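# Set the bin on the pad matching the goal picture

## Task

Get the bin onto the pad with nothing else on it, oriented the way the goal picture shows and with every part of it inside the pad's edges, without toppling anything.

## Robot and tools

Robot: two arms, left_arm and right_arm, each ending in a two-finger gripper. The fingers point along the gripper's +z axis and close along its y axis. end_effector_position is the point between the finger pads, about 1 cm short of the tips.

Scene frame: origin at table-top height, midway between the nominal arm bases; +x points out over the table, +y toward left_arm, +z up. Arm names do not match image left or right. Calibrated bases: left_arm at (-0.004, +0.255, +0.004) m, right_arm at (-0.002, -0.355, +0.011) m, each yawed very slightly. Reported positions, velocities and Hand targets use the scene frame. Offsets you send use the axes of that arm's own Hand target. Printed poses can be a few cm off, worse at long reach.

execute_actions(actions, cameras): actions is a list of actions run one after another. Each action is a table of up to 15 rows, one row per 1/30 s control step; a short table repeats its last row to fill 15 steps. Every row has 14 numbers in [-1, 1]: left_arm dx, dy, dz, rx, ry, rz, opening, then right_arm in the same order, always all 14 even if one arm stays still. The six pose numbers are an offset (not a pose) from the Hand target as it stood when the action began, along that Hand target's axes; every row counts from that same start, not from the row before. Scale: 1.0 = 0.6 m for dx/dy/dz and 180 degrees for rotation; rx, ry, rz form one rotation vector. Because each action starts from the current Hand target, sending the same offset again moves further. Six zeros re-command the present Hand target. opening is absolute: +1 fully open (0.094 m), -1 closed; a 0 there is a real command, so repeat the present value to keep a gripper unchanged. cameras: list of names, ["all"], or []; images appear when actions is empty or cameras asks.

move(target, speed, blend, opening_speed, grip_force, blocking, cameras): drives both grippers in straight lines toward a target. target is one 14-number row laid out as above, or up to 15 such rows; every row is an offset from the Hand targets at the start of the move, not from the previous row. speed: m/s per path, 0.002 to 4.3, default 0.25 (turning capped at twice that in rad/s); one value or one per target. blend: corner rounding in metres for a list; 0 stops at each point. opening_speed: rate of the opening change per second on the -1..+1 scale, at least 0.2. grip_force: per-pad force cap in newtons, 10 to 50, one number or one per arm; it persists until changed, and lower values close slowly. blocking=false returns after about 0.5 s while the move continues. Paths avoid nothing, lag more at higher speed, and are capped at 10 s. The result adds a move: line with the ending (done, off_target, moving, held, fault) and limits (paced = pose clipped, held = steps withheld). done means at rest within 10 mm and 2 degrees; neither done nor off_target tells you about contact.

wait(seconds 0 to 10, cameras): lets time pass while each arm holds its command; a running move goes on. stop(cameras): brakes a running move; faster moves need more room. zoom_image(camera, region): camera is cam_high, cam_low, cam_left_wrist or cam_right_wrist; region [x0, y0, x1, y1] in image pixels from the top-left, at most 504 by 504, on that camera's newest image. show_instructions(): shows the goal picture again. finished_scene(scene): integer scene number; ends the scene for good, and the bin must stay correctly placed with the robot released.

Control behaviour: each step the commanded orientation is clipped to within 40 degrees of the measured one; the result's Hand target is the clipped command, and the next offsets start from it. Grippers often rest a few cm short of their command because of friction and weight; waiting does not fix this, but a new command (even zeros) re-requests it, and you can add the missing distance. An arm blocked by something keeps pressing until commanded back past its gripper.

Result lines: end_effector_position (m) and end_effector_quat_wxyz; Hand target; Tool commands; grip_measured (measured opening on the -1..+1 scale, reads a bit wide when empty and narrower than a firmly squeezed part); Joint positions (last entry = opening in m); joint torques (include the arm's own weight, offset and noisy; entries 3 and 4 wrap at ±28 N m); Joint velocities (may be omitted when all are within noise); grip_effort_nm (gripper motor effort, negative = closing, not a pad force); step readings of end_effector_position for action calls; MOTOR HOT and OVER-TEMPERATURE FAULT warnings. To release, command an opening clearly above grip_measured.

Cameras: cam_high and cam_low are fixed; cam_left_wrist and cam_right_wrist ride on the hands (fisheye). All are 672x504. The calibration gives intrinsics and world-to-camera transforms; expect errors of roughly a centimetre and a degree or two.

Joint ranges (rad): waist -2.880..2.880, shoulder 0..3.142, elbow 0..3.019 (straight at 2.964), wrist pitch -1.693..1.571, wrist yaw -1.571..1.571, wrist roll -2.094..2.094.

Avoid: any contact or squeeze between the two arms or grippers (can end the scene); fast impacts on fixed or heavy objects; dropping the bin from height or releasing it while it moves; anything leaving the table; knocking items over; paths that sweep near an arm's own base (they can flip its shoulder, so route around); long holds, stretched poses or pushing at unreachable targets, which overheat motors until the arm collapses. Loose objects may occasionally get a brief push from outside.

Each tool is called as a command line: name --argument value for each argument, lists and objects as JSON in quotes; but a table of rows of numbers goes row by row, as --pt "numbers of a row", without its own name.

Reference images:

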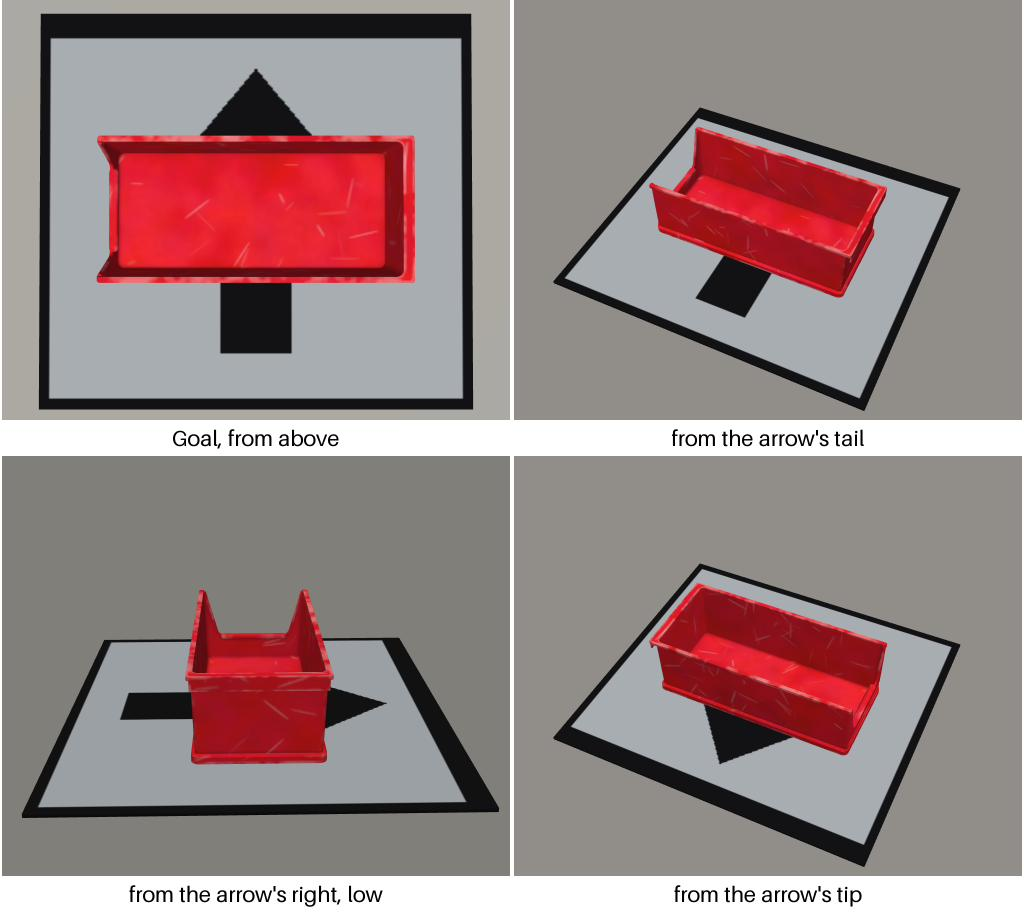

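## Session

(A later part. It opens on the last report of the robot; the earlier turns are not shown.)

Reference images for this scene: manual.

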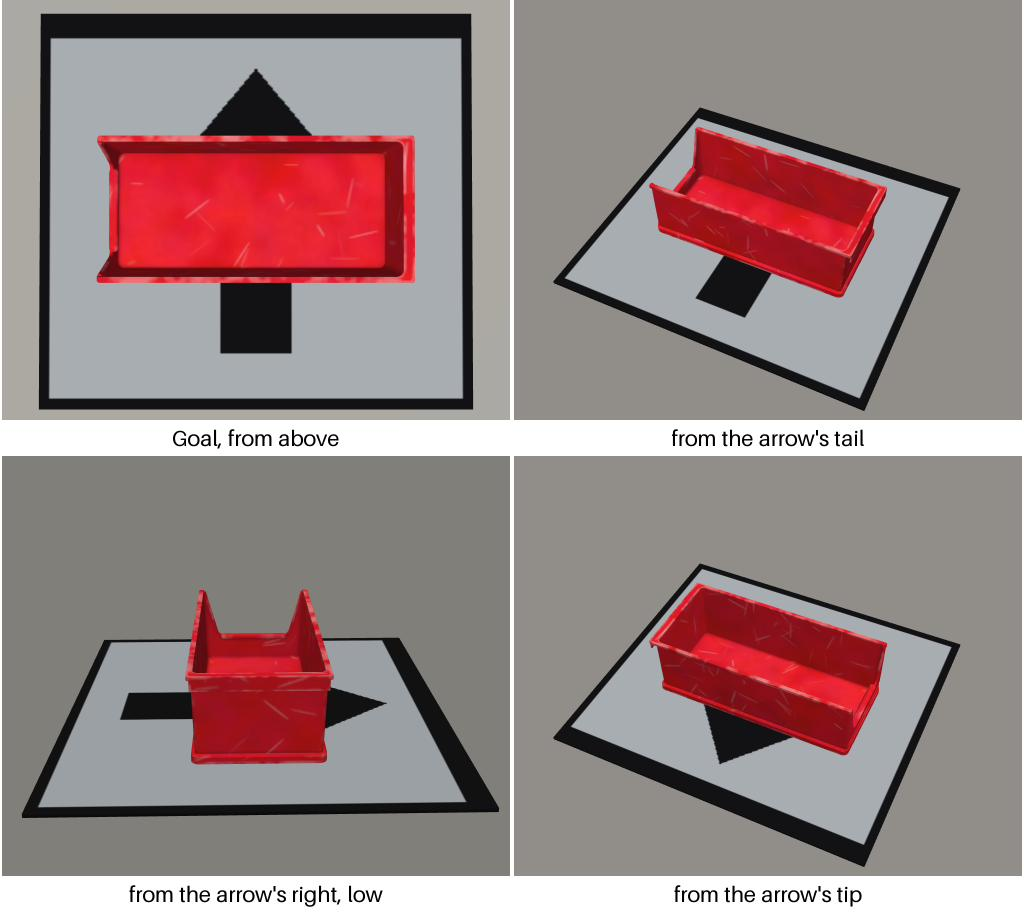

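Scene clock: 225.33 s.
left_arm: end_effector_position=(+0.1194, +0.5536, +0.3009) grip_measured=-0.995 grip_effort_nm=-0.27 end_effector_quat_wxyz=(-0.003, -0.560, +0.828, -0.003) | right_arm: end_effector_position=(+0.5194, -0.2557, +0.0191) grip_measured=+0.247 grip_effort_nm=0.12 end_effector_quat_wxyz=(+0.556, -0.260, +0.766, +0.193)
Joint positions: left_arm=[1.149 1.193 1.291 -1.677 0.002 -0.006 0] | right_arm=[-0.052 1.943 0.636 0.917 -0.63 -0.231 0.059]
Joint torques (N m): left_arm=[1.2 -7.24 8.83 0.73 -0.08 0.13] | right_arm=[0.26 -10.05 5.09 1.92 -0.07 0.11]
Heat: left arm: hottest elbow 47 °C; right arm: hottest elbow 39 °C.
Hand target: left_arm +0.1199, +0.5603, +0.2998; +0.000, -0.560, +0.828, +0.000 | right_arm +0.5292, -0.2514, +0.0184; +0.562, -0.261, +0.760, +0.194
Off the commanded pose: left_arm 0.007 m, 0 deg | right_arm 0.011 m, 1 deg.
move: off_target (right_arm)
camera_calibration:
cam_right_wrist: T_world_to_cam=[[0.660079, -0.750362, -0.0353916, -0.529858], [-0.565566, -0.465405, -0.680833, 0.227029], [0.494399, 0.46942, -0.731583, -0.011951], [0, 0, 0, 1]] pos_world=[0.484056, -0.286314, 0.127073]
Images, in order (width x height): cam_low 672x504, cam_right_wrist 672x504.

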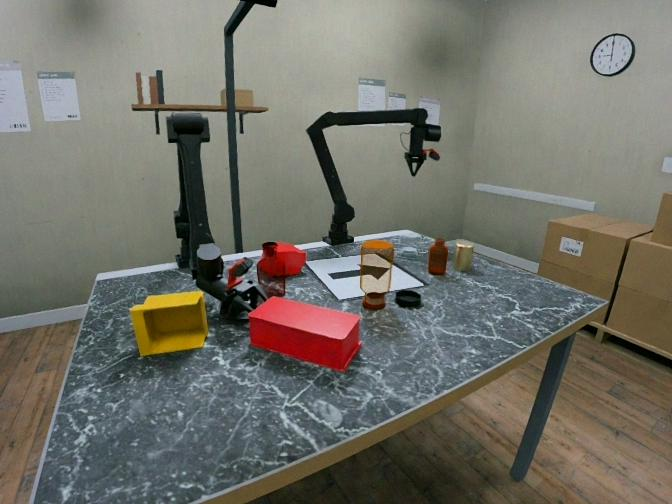

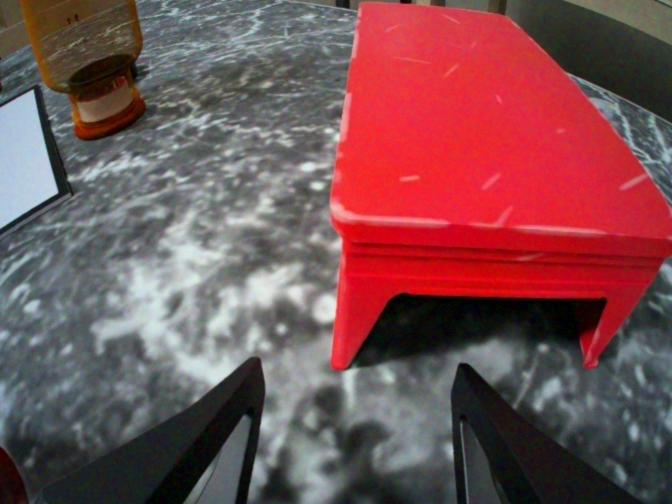

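execute_actions --actions '[]'

zoom_image --camera "cam_right_wrist" --region '[300, 180, 672, 420]'

Scene clock: 267.57 s.
left_arm: end_effector_position=(+0.1194, +0.5536, +0.3009) grip_measured=-0.995 grip_effort_nm=-0.27 end_effector_quat_wxyz=(-0.003, -0.560, +0.828, -0.003) | right_arm: end_effector_position=(+0.5196, -0.2557, +0.0192) grip_measured=+0.247 grip_effort_nm=0.12 end_effector_quat_wxyz=(+0.556, -0.260, +0.766, +0.193)
Joint positions: left_arm=[1.149 1.193 1.291 -1.677 0.002 -0.006 0] | right_arm=[-0.052 1.943 0.636 0.917 -0.63 -0.23 0.059]
Joint velocities: within noise
Joint torques (N m): left_arm=[1.14 -7.12 8.83 0.73 -0.07 0.14] | right_arm=[0.21 -9.76 5.09 1.88 -0.08 0.09]
Heat: left arm: hottest elbow 45 °C; right arm: hottest elbow 38 °C.
Hand target: left_arm +0.1199, +0.5603, +0.2998; +0.000, -0.560, +0.828, +0.000 | right_arm +0.5292, -0.2514, +0.0184; +0.562, -0.261, +0.760, +0.193
Tool commands: left_gripper/opening=-1.0 right_gripper/opening=+0.25
Off the commanded pose: left_arm 0.007 m, 0 deg | right_arm 0.011 m, 1 deg.
camera_calibration:
cam_left_wrist: T_world_to_cam=[[0.930881, -0.358524, -0.0701536, 0.11373], [-0.278073, -0.819915, 0.500414, 0.376046], [-0.23693, -0.446318, -0.862939, 0.648133], [0, 0, 0, 1]] pos_world=[0.152262, 0.638374, 0.379099]
cam_right_wrist: T_world_to_cam=[[0.659969, -0.750456, -0.0354593, -0.529951], [-0.56552, -0.465153, -0.681043, 0.227287], [0.494599, 0.46952, -0.731384, -0.01207], [0, 0, 0, 1]] pos_world=[0.484256, -0.286314, 0.127173]

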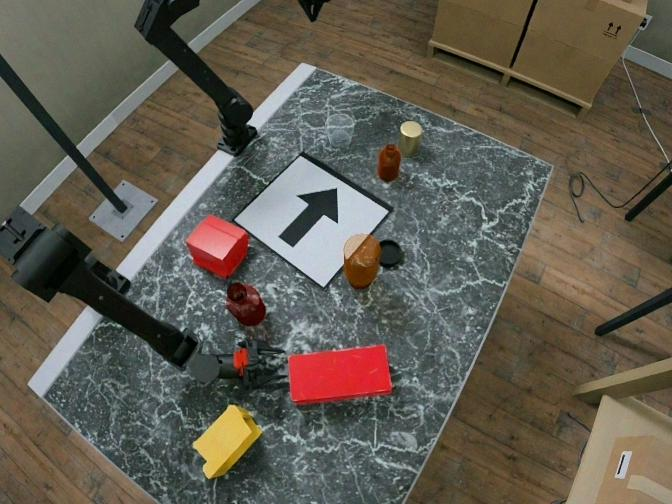

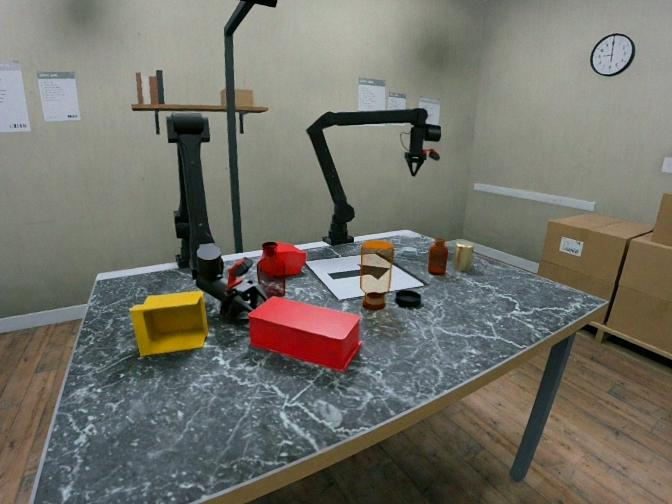

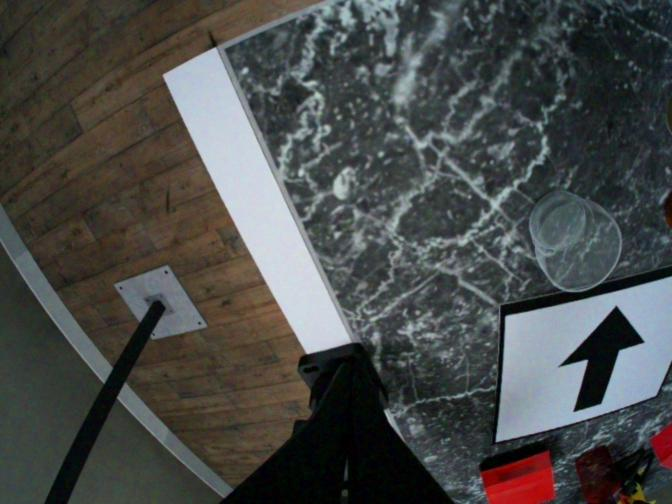

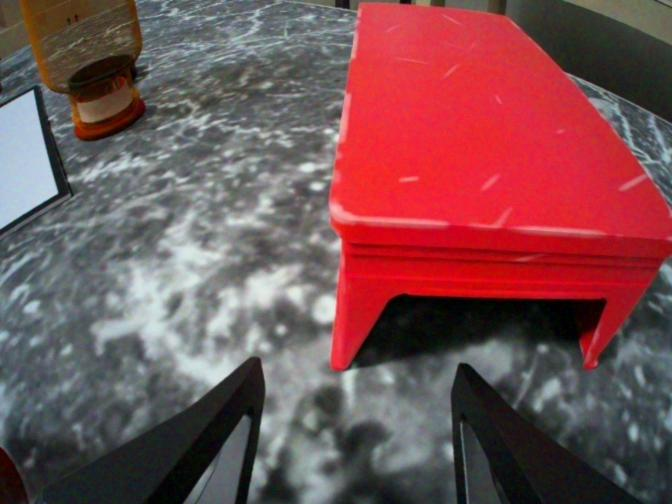

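Scaled by 1.355 from the camera's 672x504 image, which has a finer 960x720 frame.

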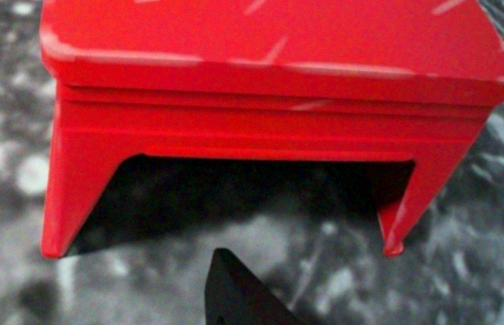

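move --pt "0 0 0 0 0 0 -1 -0.0092 0.0033 0.0408 0 0 0 0.25" --speed 0.05 --cameras '["cam_right_wrist","cam_low","cam_high"]'

zoom_image --camera "cam_right_wrist" --region '[200, 200, 540, 504]'

Scene clock: 280.83 s.
left_arm: end_effector_position=(+0.1194, +0.5536, +0.3009) grip_measured=-0.995 grip_effort_nm=-0.27 end_effector_quat_wxyz=(-0.003, -0.560, +0.828, -0.003) | right_arm: end_effector_position=(+0.5393, -0.2391, +0.0214) grip_measured=+0.247 grip_effort_nm=0.12 end_effector_quat_wxyz=(+0.563, -0.262, +0.760, +0.191)
Joint positions: left_arm=[1.149 1.193 1.291 -1.677 0.002 -0.006 0] | right_arm=[-0.011 1.967 0.689 0.917 -0.592 -0.213 0.059]
Joint torques (N m): left_arm=[1.2 -7.18 8.83 0.72 -0.07 0.14] | right_arm=[0.26 -10.7 5.45 1.2 -0.06 0.11]
Heat: left arm: hottest elbow 45 °C; right arm: hottest waist 37 °C.
Hand target: left_arm +0.1199, +0.5603, +0.2998; +0.000, -0.560, +0.828, +0.000 | right_arm +0.5477, -0.2344, +0.0166; +0.562, -0.261, +0.760, +0.194
Off the commanded pose: left_arm 0.007 m, 0 deg | right_arm 0.011 m, 0 deg.
move: off_target (right_arm)
camera_calibration:
cam_right_wrist: T_world_to_cam=[[0.660929, -0.750097, -0.0229399, -0.53111], [-0.552677, -0.465843, -0.691042, 0.240862], [0.507662, 0.469408, -0.722451, -0.0352916], [0, 0, 0, 1]] pos_world=[0.502061, -0.269614, 0.128765]
Images, in order (width x height): cam_high 672x504, cam_low 672x504, cam_right_wrist 672x504.

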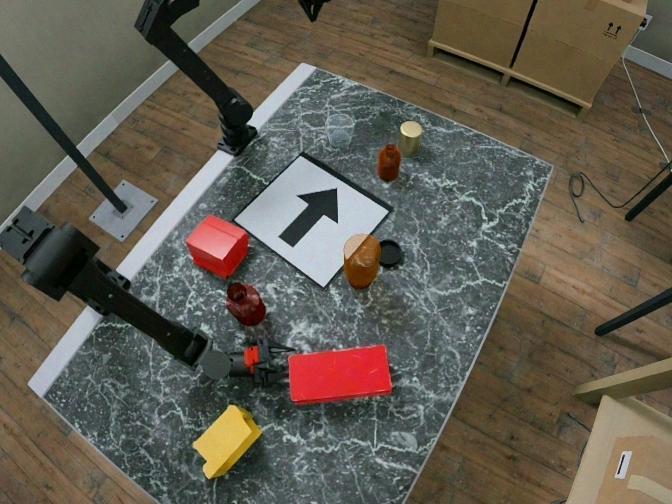

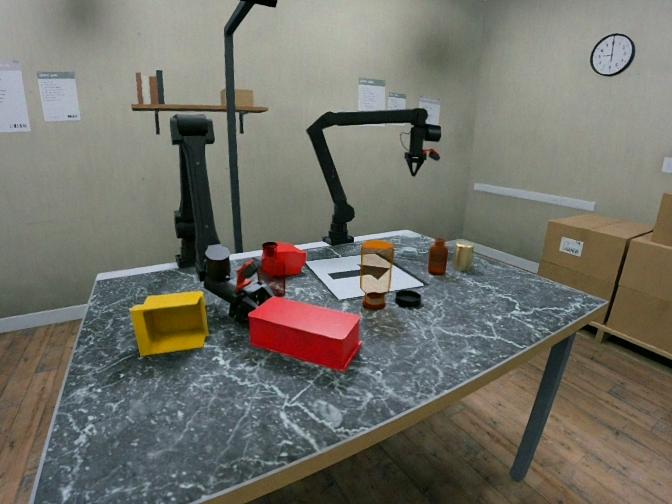

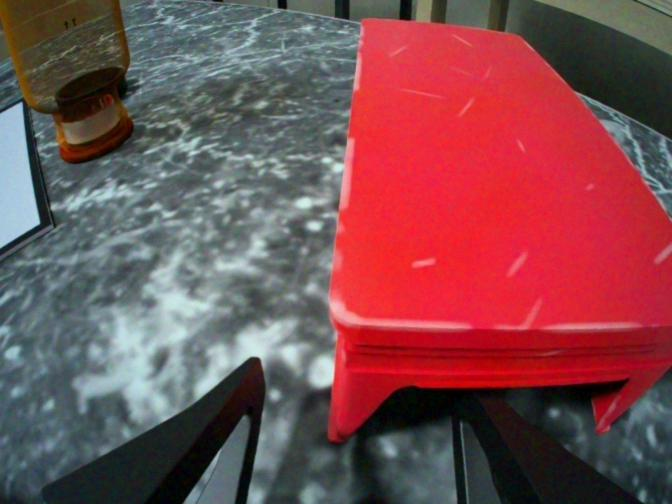

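Scaled by 1.482 from the camera's 672x504 image, which has a finer 960x720 frame.

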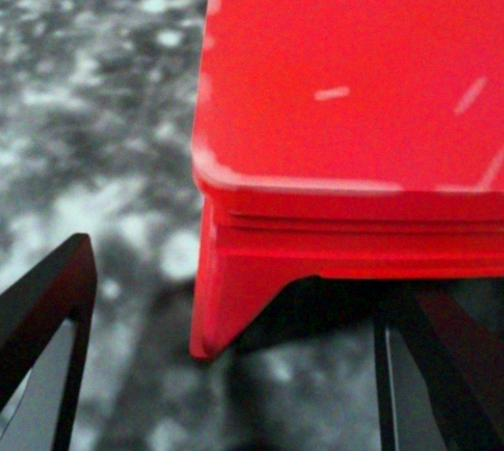

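move --pt "0 0 0 0 0 0 -1 0 0.003 0 0 0 0 -0.6" --speed 0.05 --opening_speed 0.6 --cameras '["cam_right_wrist"]'

move --pt "0 0 0 0 0 0 -1 0 0 0 0 0 0 -1" --speed 0.05 --opening_speed 0.3 --cameras '["cam_right_wrist","cam_low"]'

zoom_image --camera "cam_right_wrist" --region '[200, 200, 540, 504]'

Scene clock: 287.60 s.
left_arm: end_effector_position=(+0.1194, +0.5536, +0.3009) grip_measured=-0.995 grip_effort_nm=-0.27 end_effector_quat_wxyz=(-0.003, -0.560, +0.828, -0.003) | right_arm: end_effector_position=(+0.5394, -0.2383, +0.0211) grip_measured=-0.597 grip_effort_nm=-0.14 end_effector_quat_wxyz=(+0.562, -0.261, +0.761, +0.191)
Joint positions: left_arm=[1.149 1.193 1.291 -1.677 0.002 -0.006 0] | right_arm=[-0.009 1.968 0.689 0.917 -0.589 -0.211 0.019]
Joint torques (N m): left_arm=[1.2 -7.12 8.84 0.73 -0.07 0.14] | right_arm=[0.32 -10.52 5.18 1.36 -0.06 0.11]
Heat: left arm: hottest elbow 45 °C; right arm: hottest waist 37 °C.
Hand target: left_arm +0.1199, +0.5603, +0.2998; +0.000, -0.560, +0.828, +0.000 | right_arm +0.5466, -0.2330, +0.0165; +0.562, -0.261, +0.760, +0.194
Off the commanded pose: left_arm 0.007 m, 0 deg | right_arm 0.010 m, 0 deg.
move: done
camera_calibration:
cam_right_wrist: T_world_to_cam=[[0.659707, -0.751126, -0.0244125, -0.53012], [-0.554535, -0.464604, -0.690387, 0.242319], [0.507226, 0.468991, -0.723028, -0.0358035], [0, 0, 0, 1]] pos_world=[0.502259, -0.268814, 0.128465]
Images, in order (width x height): cam_right_wrist 672x504.

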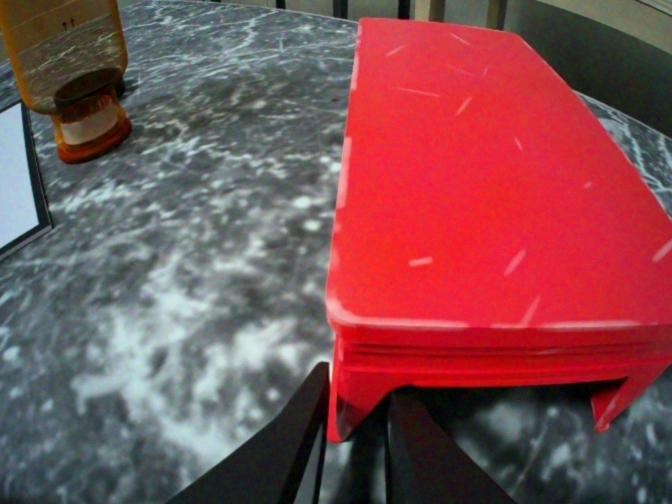

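Scene clock: 289.13 s.
left_arm: end_effector_position=(+0.1194, +0.5536, +0.3009) grip_measured=-0.995 grip_effort_nm=-0.27 end_effector_quat_wxyz=(-0.003, -0.560, +0.828, -0.003) | right_arm: end_effector_position=(+0.5393, -0.2380, +0.0211) grip_measured=-0.741 grip_effort_nm=-1.04 end_effector_quat_wxyz=(+0.562, -0.259, +0.762, +0.192)
Joint positions: left_arm=[1.149 1.193 1.291 -1.677 0.002 -0.006 0] | right_arm=[-0.008 1.968 0.689 0.917 -0.588 -0.206 0.012]
Joint torques (N m): left_arm=[1.14 -7.06 8.84 0.75 -0.08 0.14] | right_arm=[0.09 -10.52 5.23 1.33 -0.05 0.06]
Heat: left arm: hottest elbow 45 °C; right arm: hottest waist 37 °C.
Hand target: left_arm +0.1199, +0.5603, +0.2998; +0.000, -0.560, +0.828, +0.000 | right_arm +0.5466, -0.2331, +0.0165; +0.562, -0.261, +0.760, +0.193
Off the commanded pose: left_arm 0.007 m, 0 deg | right_arm 0.010 m, 0 deg.
move: done
camera_calibration:
cam_right_wrist: T_world_to_cam=[[0.658816, -0.751745, -0.0290177, -0.529377], [-0.557034, -0.461523, -0.690442, 0.244518], [0.505644, 0.471038, -0.722806, -0.0345902], [0, 0, 0, 1]] pos_world=[0.502457, -0.268812, 0.128462]
Images, in order (width x height): cam_low 672x504, cam_right_wrist 672x504.

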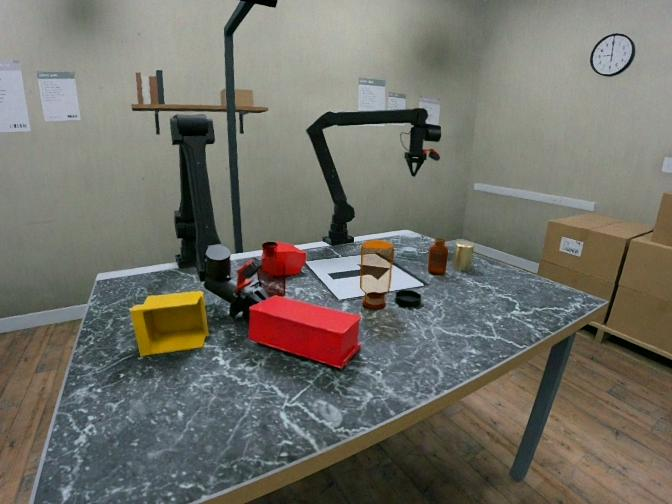

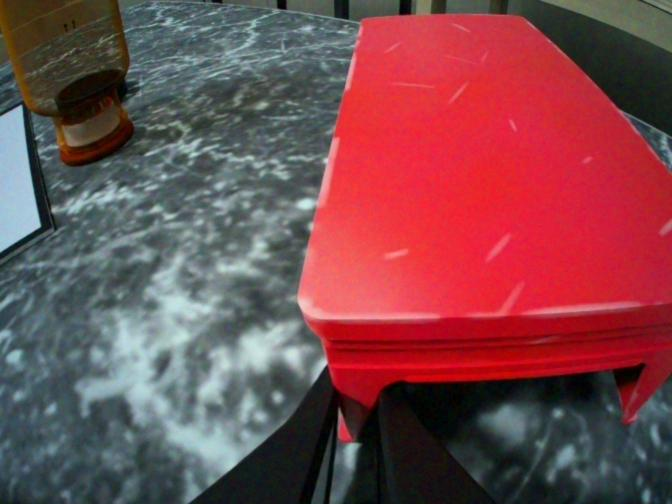

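Scaled by 1.482 from the camera's 672x504 image, which has a finer 960x720 frame.

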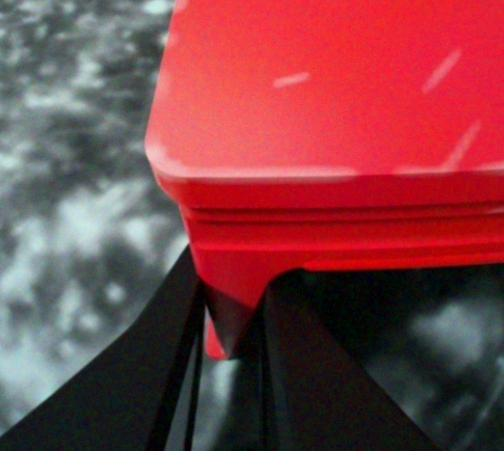

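move --pt "0 0 0 0 0 0 -1 -0.0935 0 -0.0078 0 0.0833 0 -1" --speed 0.06 --cameras '["cam_right_wrist","cam_low","cam_high"]'

zoom_image --camera "cam_low" --region '[200, 230, 380, 380]'

Scene clock: 297.27 s.
left_arm: end_effector_position=(+0.1194, +0.5536, +0.3009) grip_measured=-0.995 grip_effort_nm=-0.27 end_effector_quat_wxyz=(-0.003, -0.560, +0.828, -0.003) | right_arm: end_effector_position=(+0.5395, -0.2317, +0.0508) grip_measured=-0.750 grip_effort_nm=-1.04 end_effector_quat_wxyz=(+0.441, -0.274, +0.839, +0.165)
Joint positions: left_arm=[1.149 1.193 1.291 -1.677 0.002 -0.006 0] | right_arm=[0.031 1.731 0.784 0.266 -0.485 -0.319 0.012]
Joint torques (N m): left_arm=[1.2 -7.06 8.83 0.73 -0.07 0.14] | right_arm=[0.32 -12.75 8.35 0.68 -0.09 -0.06]
Heat: left arm: hottest elbow 44 °C; right arm: hottest waist 37 °C.
Hand target: left_arm +0.1199, +0.5603, +0.2998; +0.000, -0.560, +0.828, +0.000 | right_arm +0.5561, -0.2256, +0.0716; +0.458, -0.284, +0.827, +0.158
Off the commanded pose: left_arm 0.007 m, 0 deg | right_arm 0.027 m, 3 deg.
move: off_target (right_arm)
camera_calibration:
cam_right_wrist: T_world_to_cam=[[0.643285, -0.761464, -0.0797295, -0.515226], [-0.703743, -0.547061, -0.453287, 0.31522], [0.301545, 0.347702, -0.887792, 0.0737467], [0, 0, 0, 1]] pos_world=[0.531033, -0.245523, 0.167278]
Images, in order (width x height): cam_high 672x504, cam_low 672x504, cam_right_wrist 672x504.

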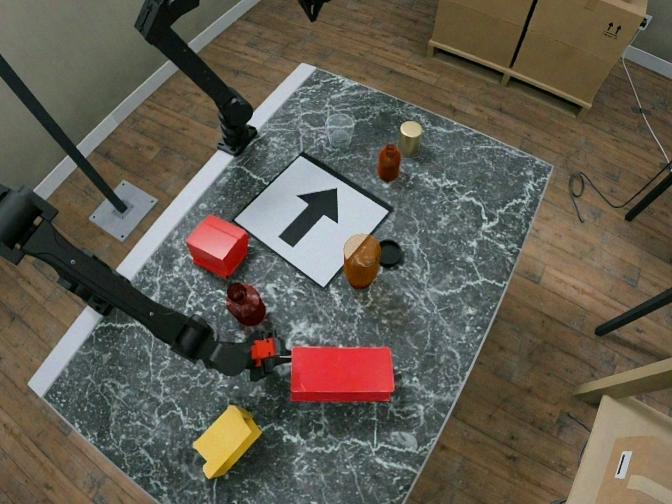

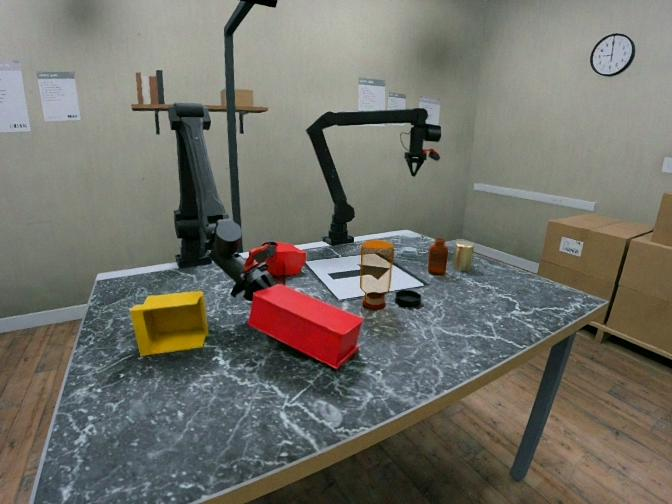

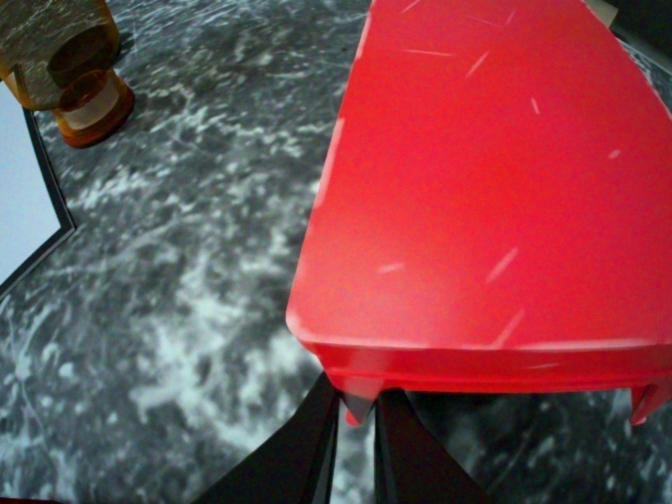

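Scaled by 2.800 from the camera's 672x504 image, which has a finer 960x720 frame.

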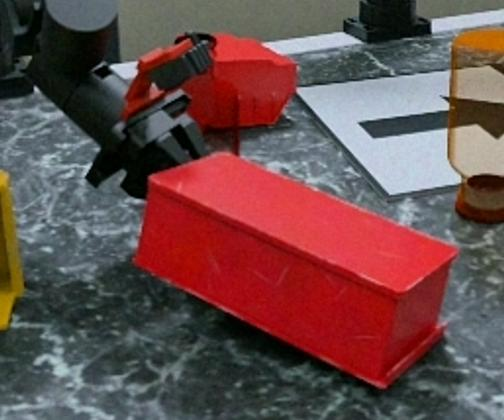

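move --pt "0 0 0 0 0 0 -1 -0.1333 0 -0.038 0 0.1389 0 -1" --speed 0.08 --cameras '["cam_right_wrist","cam_low","cam_high"]'

zoom_image --camera "cam_low" --region '[200, 200, 380, 380]'

Scene clock: 307.37 s.
left_arm: end_effector_position=(+0.1194, +0.5536, +0.3009) grip_measured=-0.995 grip_effort_nm=-0.27 end_effector_quat_wxyz=(-0.003, -0.560, +0.828, -0.003) | right_arm: end_effector_position=(+0.5544, -0.2199, +0.1283) grip_measured=-0.849 grip_effort_nm=-1.04 end_effector_quat_wxyz=(+0.246, -0.300, +0.916, +0.099)
Joint positions: left_arm=[1.149 1.193 1.291 -1.677 0.002 -0.006 0] | right_arm=[0.112 1.648 1.186 -0.637 -0.266 -0.409 0.007]
Joint torques (N m): left_arm=[1.2 -7.12 8.84 0.73 -0.07 0.14] | right_arm=[0.21 -12.63 11.62 0.46 -0.07 -0.09]
Heat: left arm: hottest elbow 44 °C; right arm: hottest elbow 38 °C.
Hand target: left_arm +0.1199, +0.5603, +0.2998; +0.000, -0.560, +0.828, +0.000 | right_arm +0.5743, -0.2115, +0.1516; +0.269, -0.312, +0.907, +0.092
Off the commanded pose: left_arm 0.007 m, 0 deg | right_arm 0.032 m, 3 deg.
move: off_target (right_arm)
camera_calibration:
cam_right_wrist: T_world_to_cam=[[0.617288, -0.780835, -0.0961882, -0.497396], [-0.785836, -0.617805, -0.0278934, 0.342681], [-0.0376454, 0.0928065, -0.994972, 0.279763], [0, 0, 0, 1]] pos_world=[0.586859, -0.202638, 0.240071]
Images, in order (width x height): cam_high 672x504, cam_low 672x504, cam_right_wrist 672x504.

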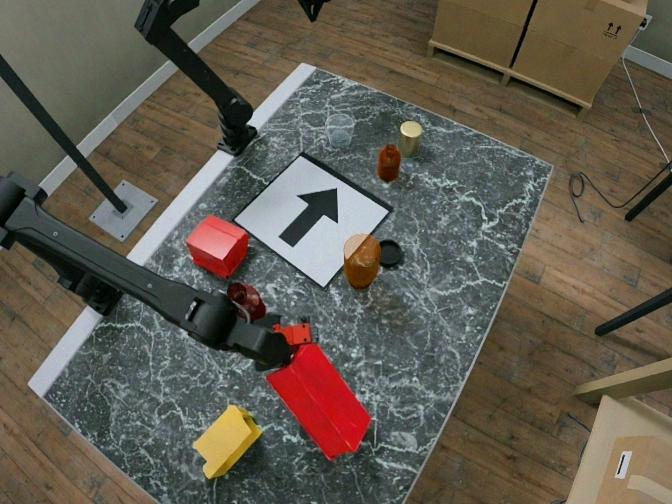

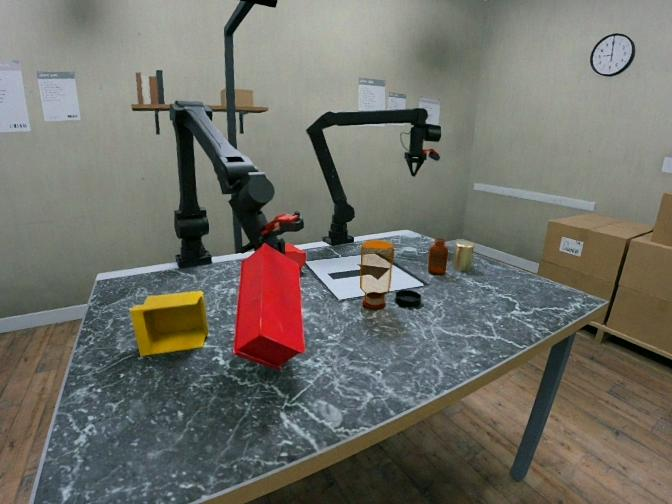

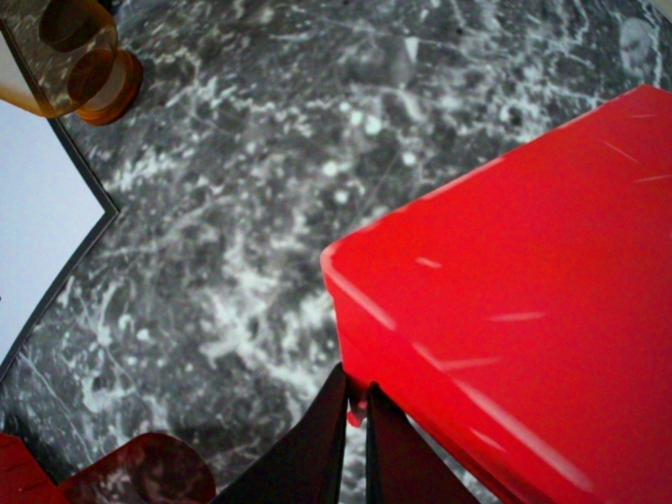

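Scaled by 2.800 from the camera's 672x504 image, which has a finer 960x720 frame.

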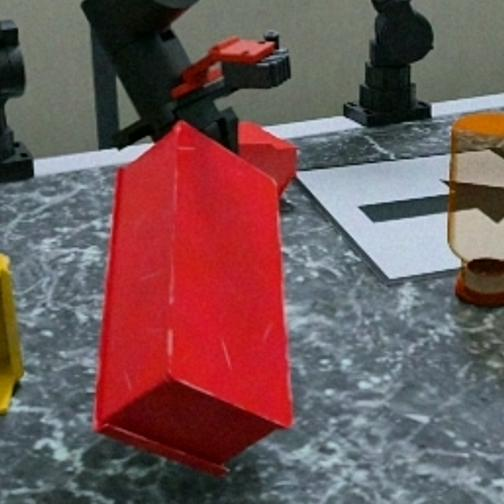

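zoom_image --camera "cam_high" --region '[230, 300, 410, 480]'

zoom_image --camera "cam_right_wrist" --region '[260, 200, 672, 504]'

Scaled by 2.800 from the camera's 672x504 image, which has a finer 960x720 frame.

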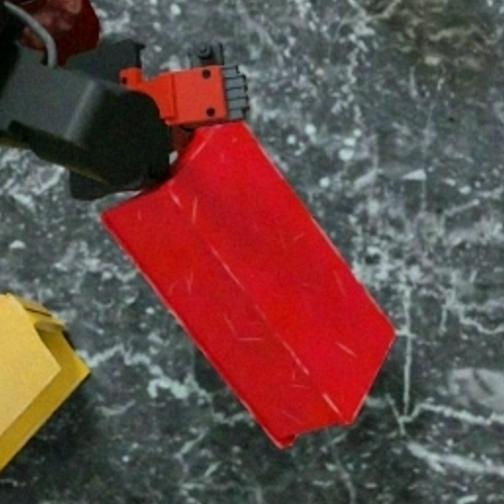

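Scaled by 1.223 from the camera's 672x504 image, which has a finer 960x720 frame.

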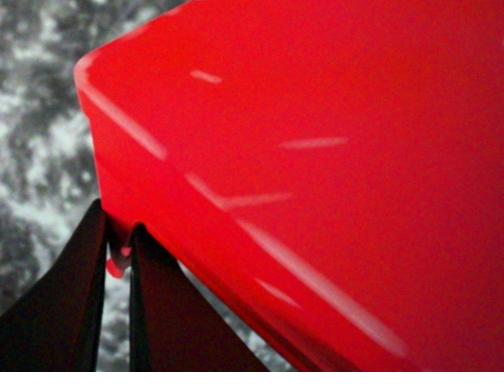

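move --pt "0 0 0 0 0 0 -1 0.0182 0 0.028 0.0242 0.1087 -0.0833 -1" --speed 0.06 --cameras '["cam_right_wrist","cam_low","cam_high"]'

zoom_image --camera "cam_low" --region '[200, 200, 380, 380]'

zoom_image --camera "cam_high" --region '[230, 300, 410, 480]'

Scene clock: 379.87 s.
left_arm: end_effector_position=(+0.1194, +0.5536, +0.3009) grip_measured=-0.995 grip_effort_nm=-0.27 end_effector_quat_wxyz=(-0.003, -0.560, +0.828, -0.003) | right_arm: end_effector_position=(+0.5554, -0.2211, +0.1182) grip_measured=-0.850 grip_effort_nm=-1.04 end_effector_quat_wxyz=(+0.118, -0.420, +0.900, -0.026)
Joint positions: left_arm=[1.149 1.193 1.291 -1.677 0.002 -0.006 0] | right_arm=[0.191 1.759 1.379 -0.949 0.004 -0.637 0.007]
Joint torques (N m): left_arm=[1.2 -7.12 8.83 0.73 -0.07 0.14] | right_arm=[0.32 -12.92 11.62 0.02 0.12 -0.03]
Heat: left arm: hottest elbow 44 °C; right arm: hottest elbow 45 °C.
Hand target: left_arm +0.1199, +0.5603, +0.2998; +0.000, -0.560, +0.828, +0.000 | right_arm +0.5742, -0.2116, +0.1314; +0.132, -0.428, +0.894, -0.032
Off the commanded pose: left_arm 0.007 m, 0 deg | right_arm 0.025 m, 2 deg.
move: off_target (right_arm)
camera_calibration:
cam_right_wrist: T_world_to_cam=[[0.758107, -0.647565, 0.0770273, -0.569163], [-0.635333, -0.706776, 0.311158, 0.199093], [-0.147054, -0.28483, -0.947231, 0.241455], [0, 0, 0, 1]] pos_world=[0.593484, -0.159082, 0.210605]
Images, in order (width x height): cam_high 672x504, cam_low 672x504, cam_right_wrist 672x504.

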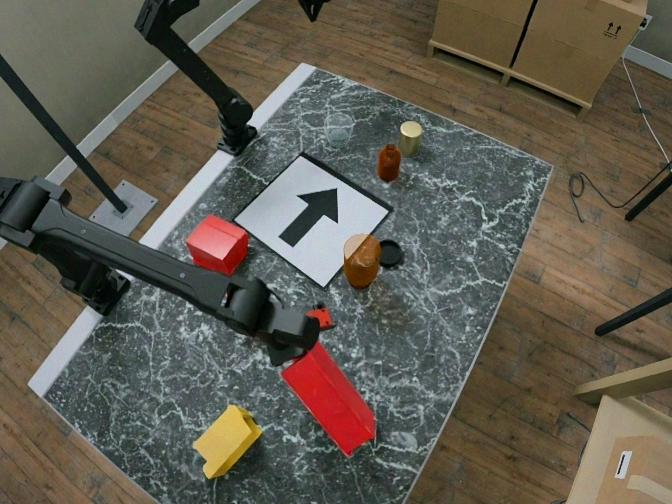

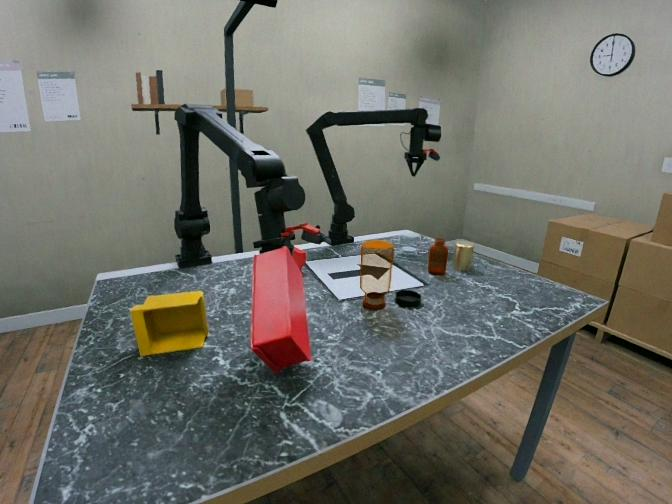

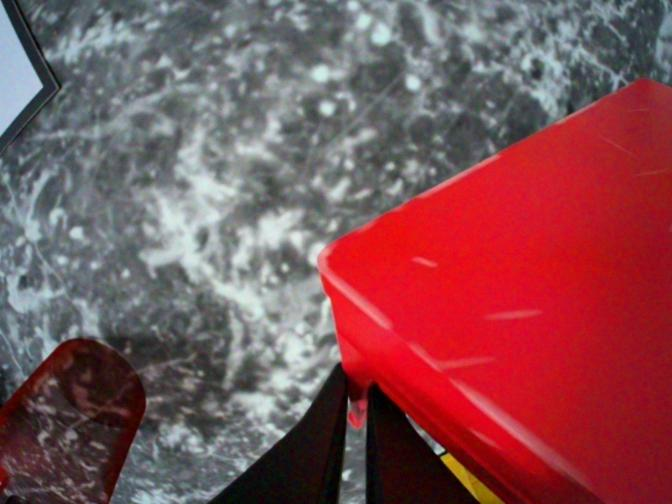

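Scaled by 2.800 from the camera's 672x504 image, which has a finer 960x720 frame.

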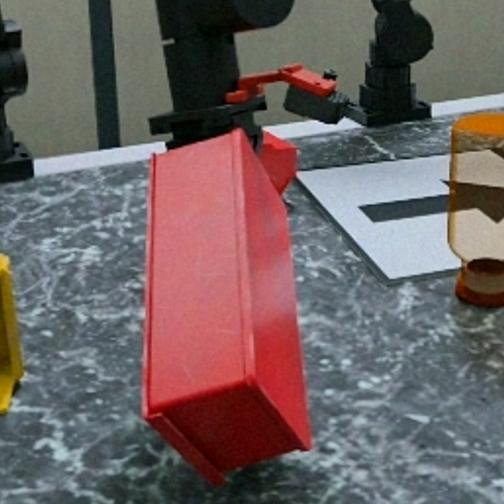

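Scaled by 2.800 from the camera's 672x504 image, which has a finer 960x720 frame.

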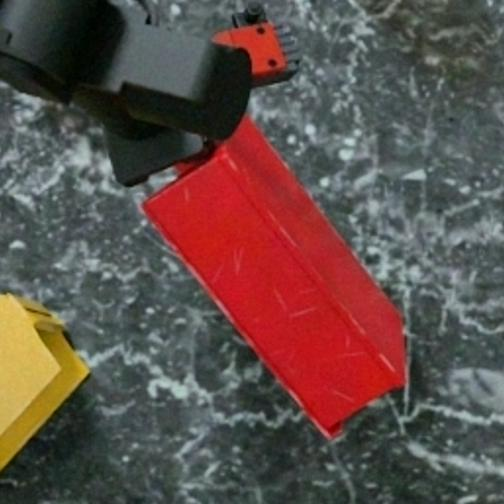

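move --pt "0 0 0 0 0 0 -1 -0.1252 -0.079 0.0585 0.0269 0.1448 0.1538 -1" --speed 0.08 --cameras '["cam_right_wrist","cam_low","cam_high"]'

zoom_image --camera "cam_low" --region '[200, 200, 380, 380]'

zoom_image --camera "cam_high" --region '[230, 300, 410, 480]'

Scene clock: 400.77 s.
left_arm: end_effector_position=(+0.1194, +0.5536, +0.3009) grip_measured=-0.995 grip_effort_nm=-0.27 end_effector_quat_wxyz=(-0.003, -0.560, +0.828, -0.003) | right_arm: end_effector_position=(+0.6547, -0.1904, +0.1175) grip_measured=-0.850 grip_effort_nm=-1.04 end_effector_quat_wxyz=(-0.059, -0.181, +0.973, -0.127)
Joint positions: left_arm=[1.149 1.193 1.291 -1.677 0.002 -0.006 0] | right_arm=[0.26 2.325 2.29 -1.687 0.238 -0.044 0.007]
Joint torques (N m): left_arm=[1.08 -7.18 8.83 0.73 -0.07 0.14] | right_arm=[0.26 -18.96 11.25 -0.7 0.45 0.15]
Heat: left arm: hottest elbow 44 °C; right arm: hottest elbow 44 °C.
Hand target: left_arm +0.1199, +0.5603, +0.2998; +0.000, -0.560, +0.828, +0.000 | right_arm +0.6644, -0.1815, +0.1214; -0.049, -0.179, +0.974, -0.131
Off the commanded pose: left_arm 0.007 m, 0 deg | right_arm 0.014 m, 1 deg.
joint sent to its limit (right arm) — joint 4 (wrist pitch), lower limit. The joint targets still meet the commanded pose.
move: off_target (right_arm)
camera_calibration:
cam_right_wrist: T_world_to_cam=[[0.354246, -0.921004, 0.162055, -0.42214], [-0.766819, -0.186897, 0.61405, 0.43367], [-0.535255, -0.341792, -0.772451, 0.486945], [0, 0, 0, 1]] pos_world=[0.742727, -0.141307, 0.178256]
Images, in order (width x height): cam_high 672x504, cam_low 672x504, cam_right_wrist 672x504.

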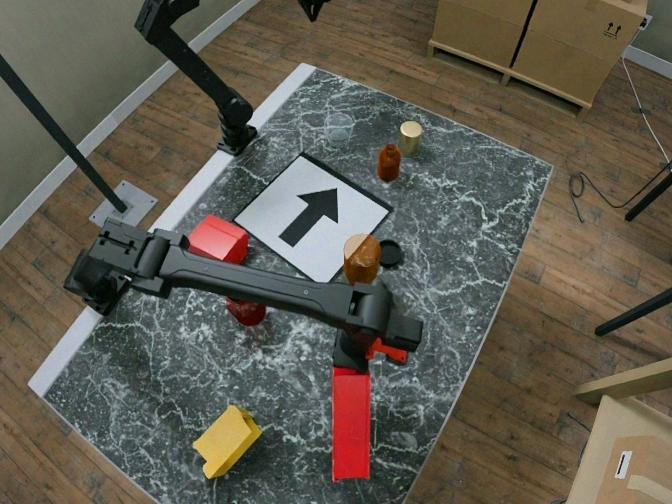

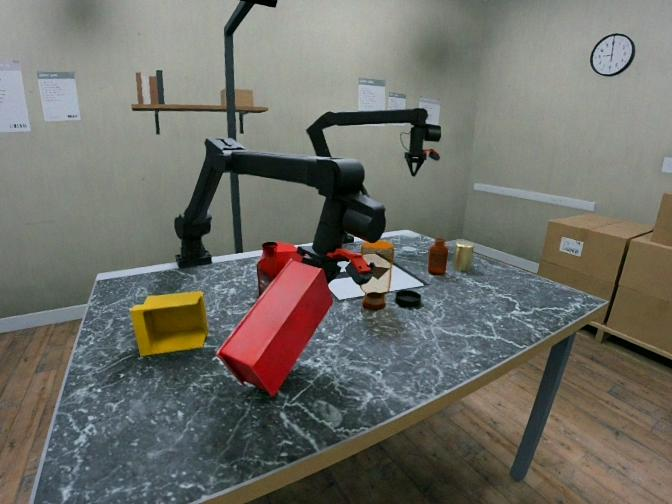

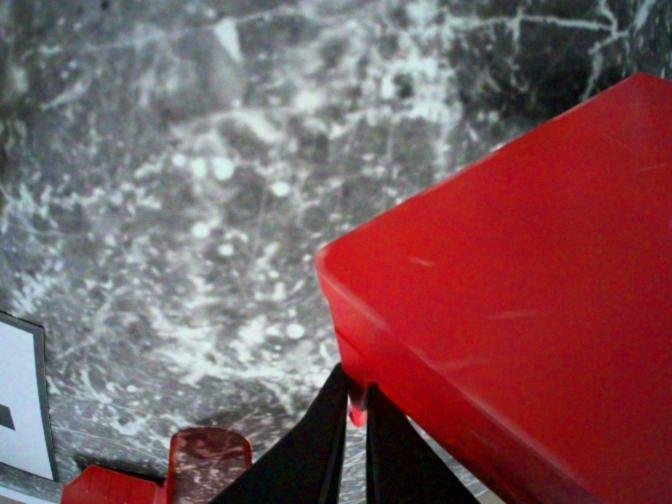

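Scaled by 2.800 from the camera's 672x504 image, which has a finer 960x720 frame.

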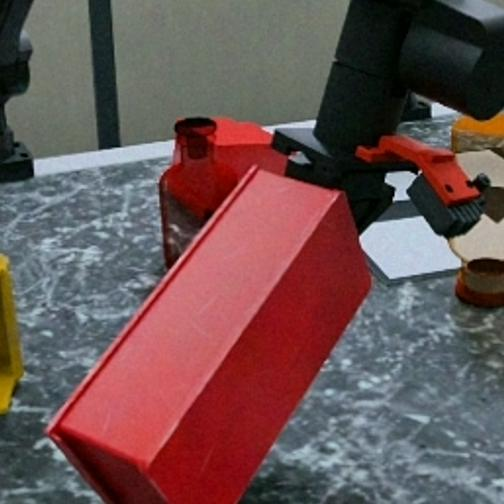

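Scaled by 2.800 from the camera's 672x504 image, which has a finer 960x720 frame.

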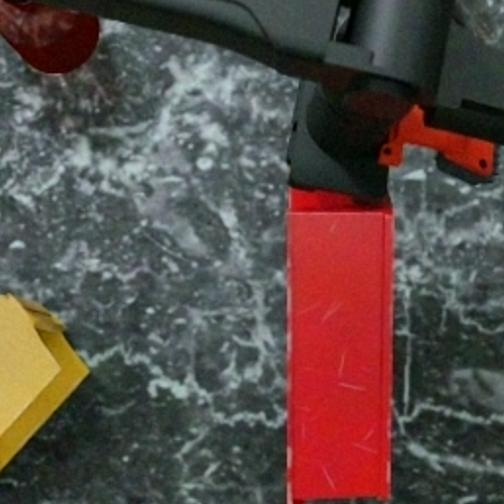

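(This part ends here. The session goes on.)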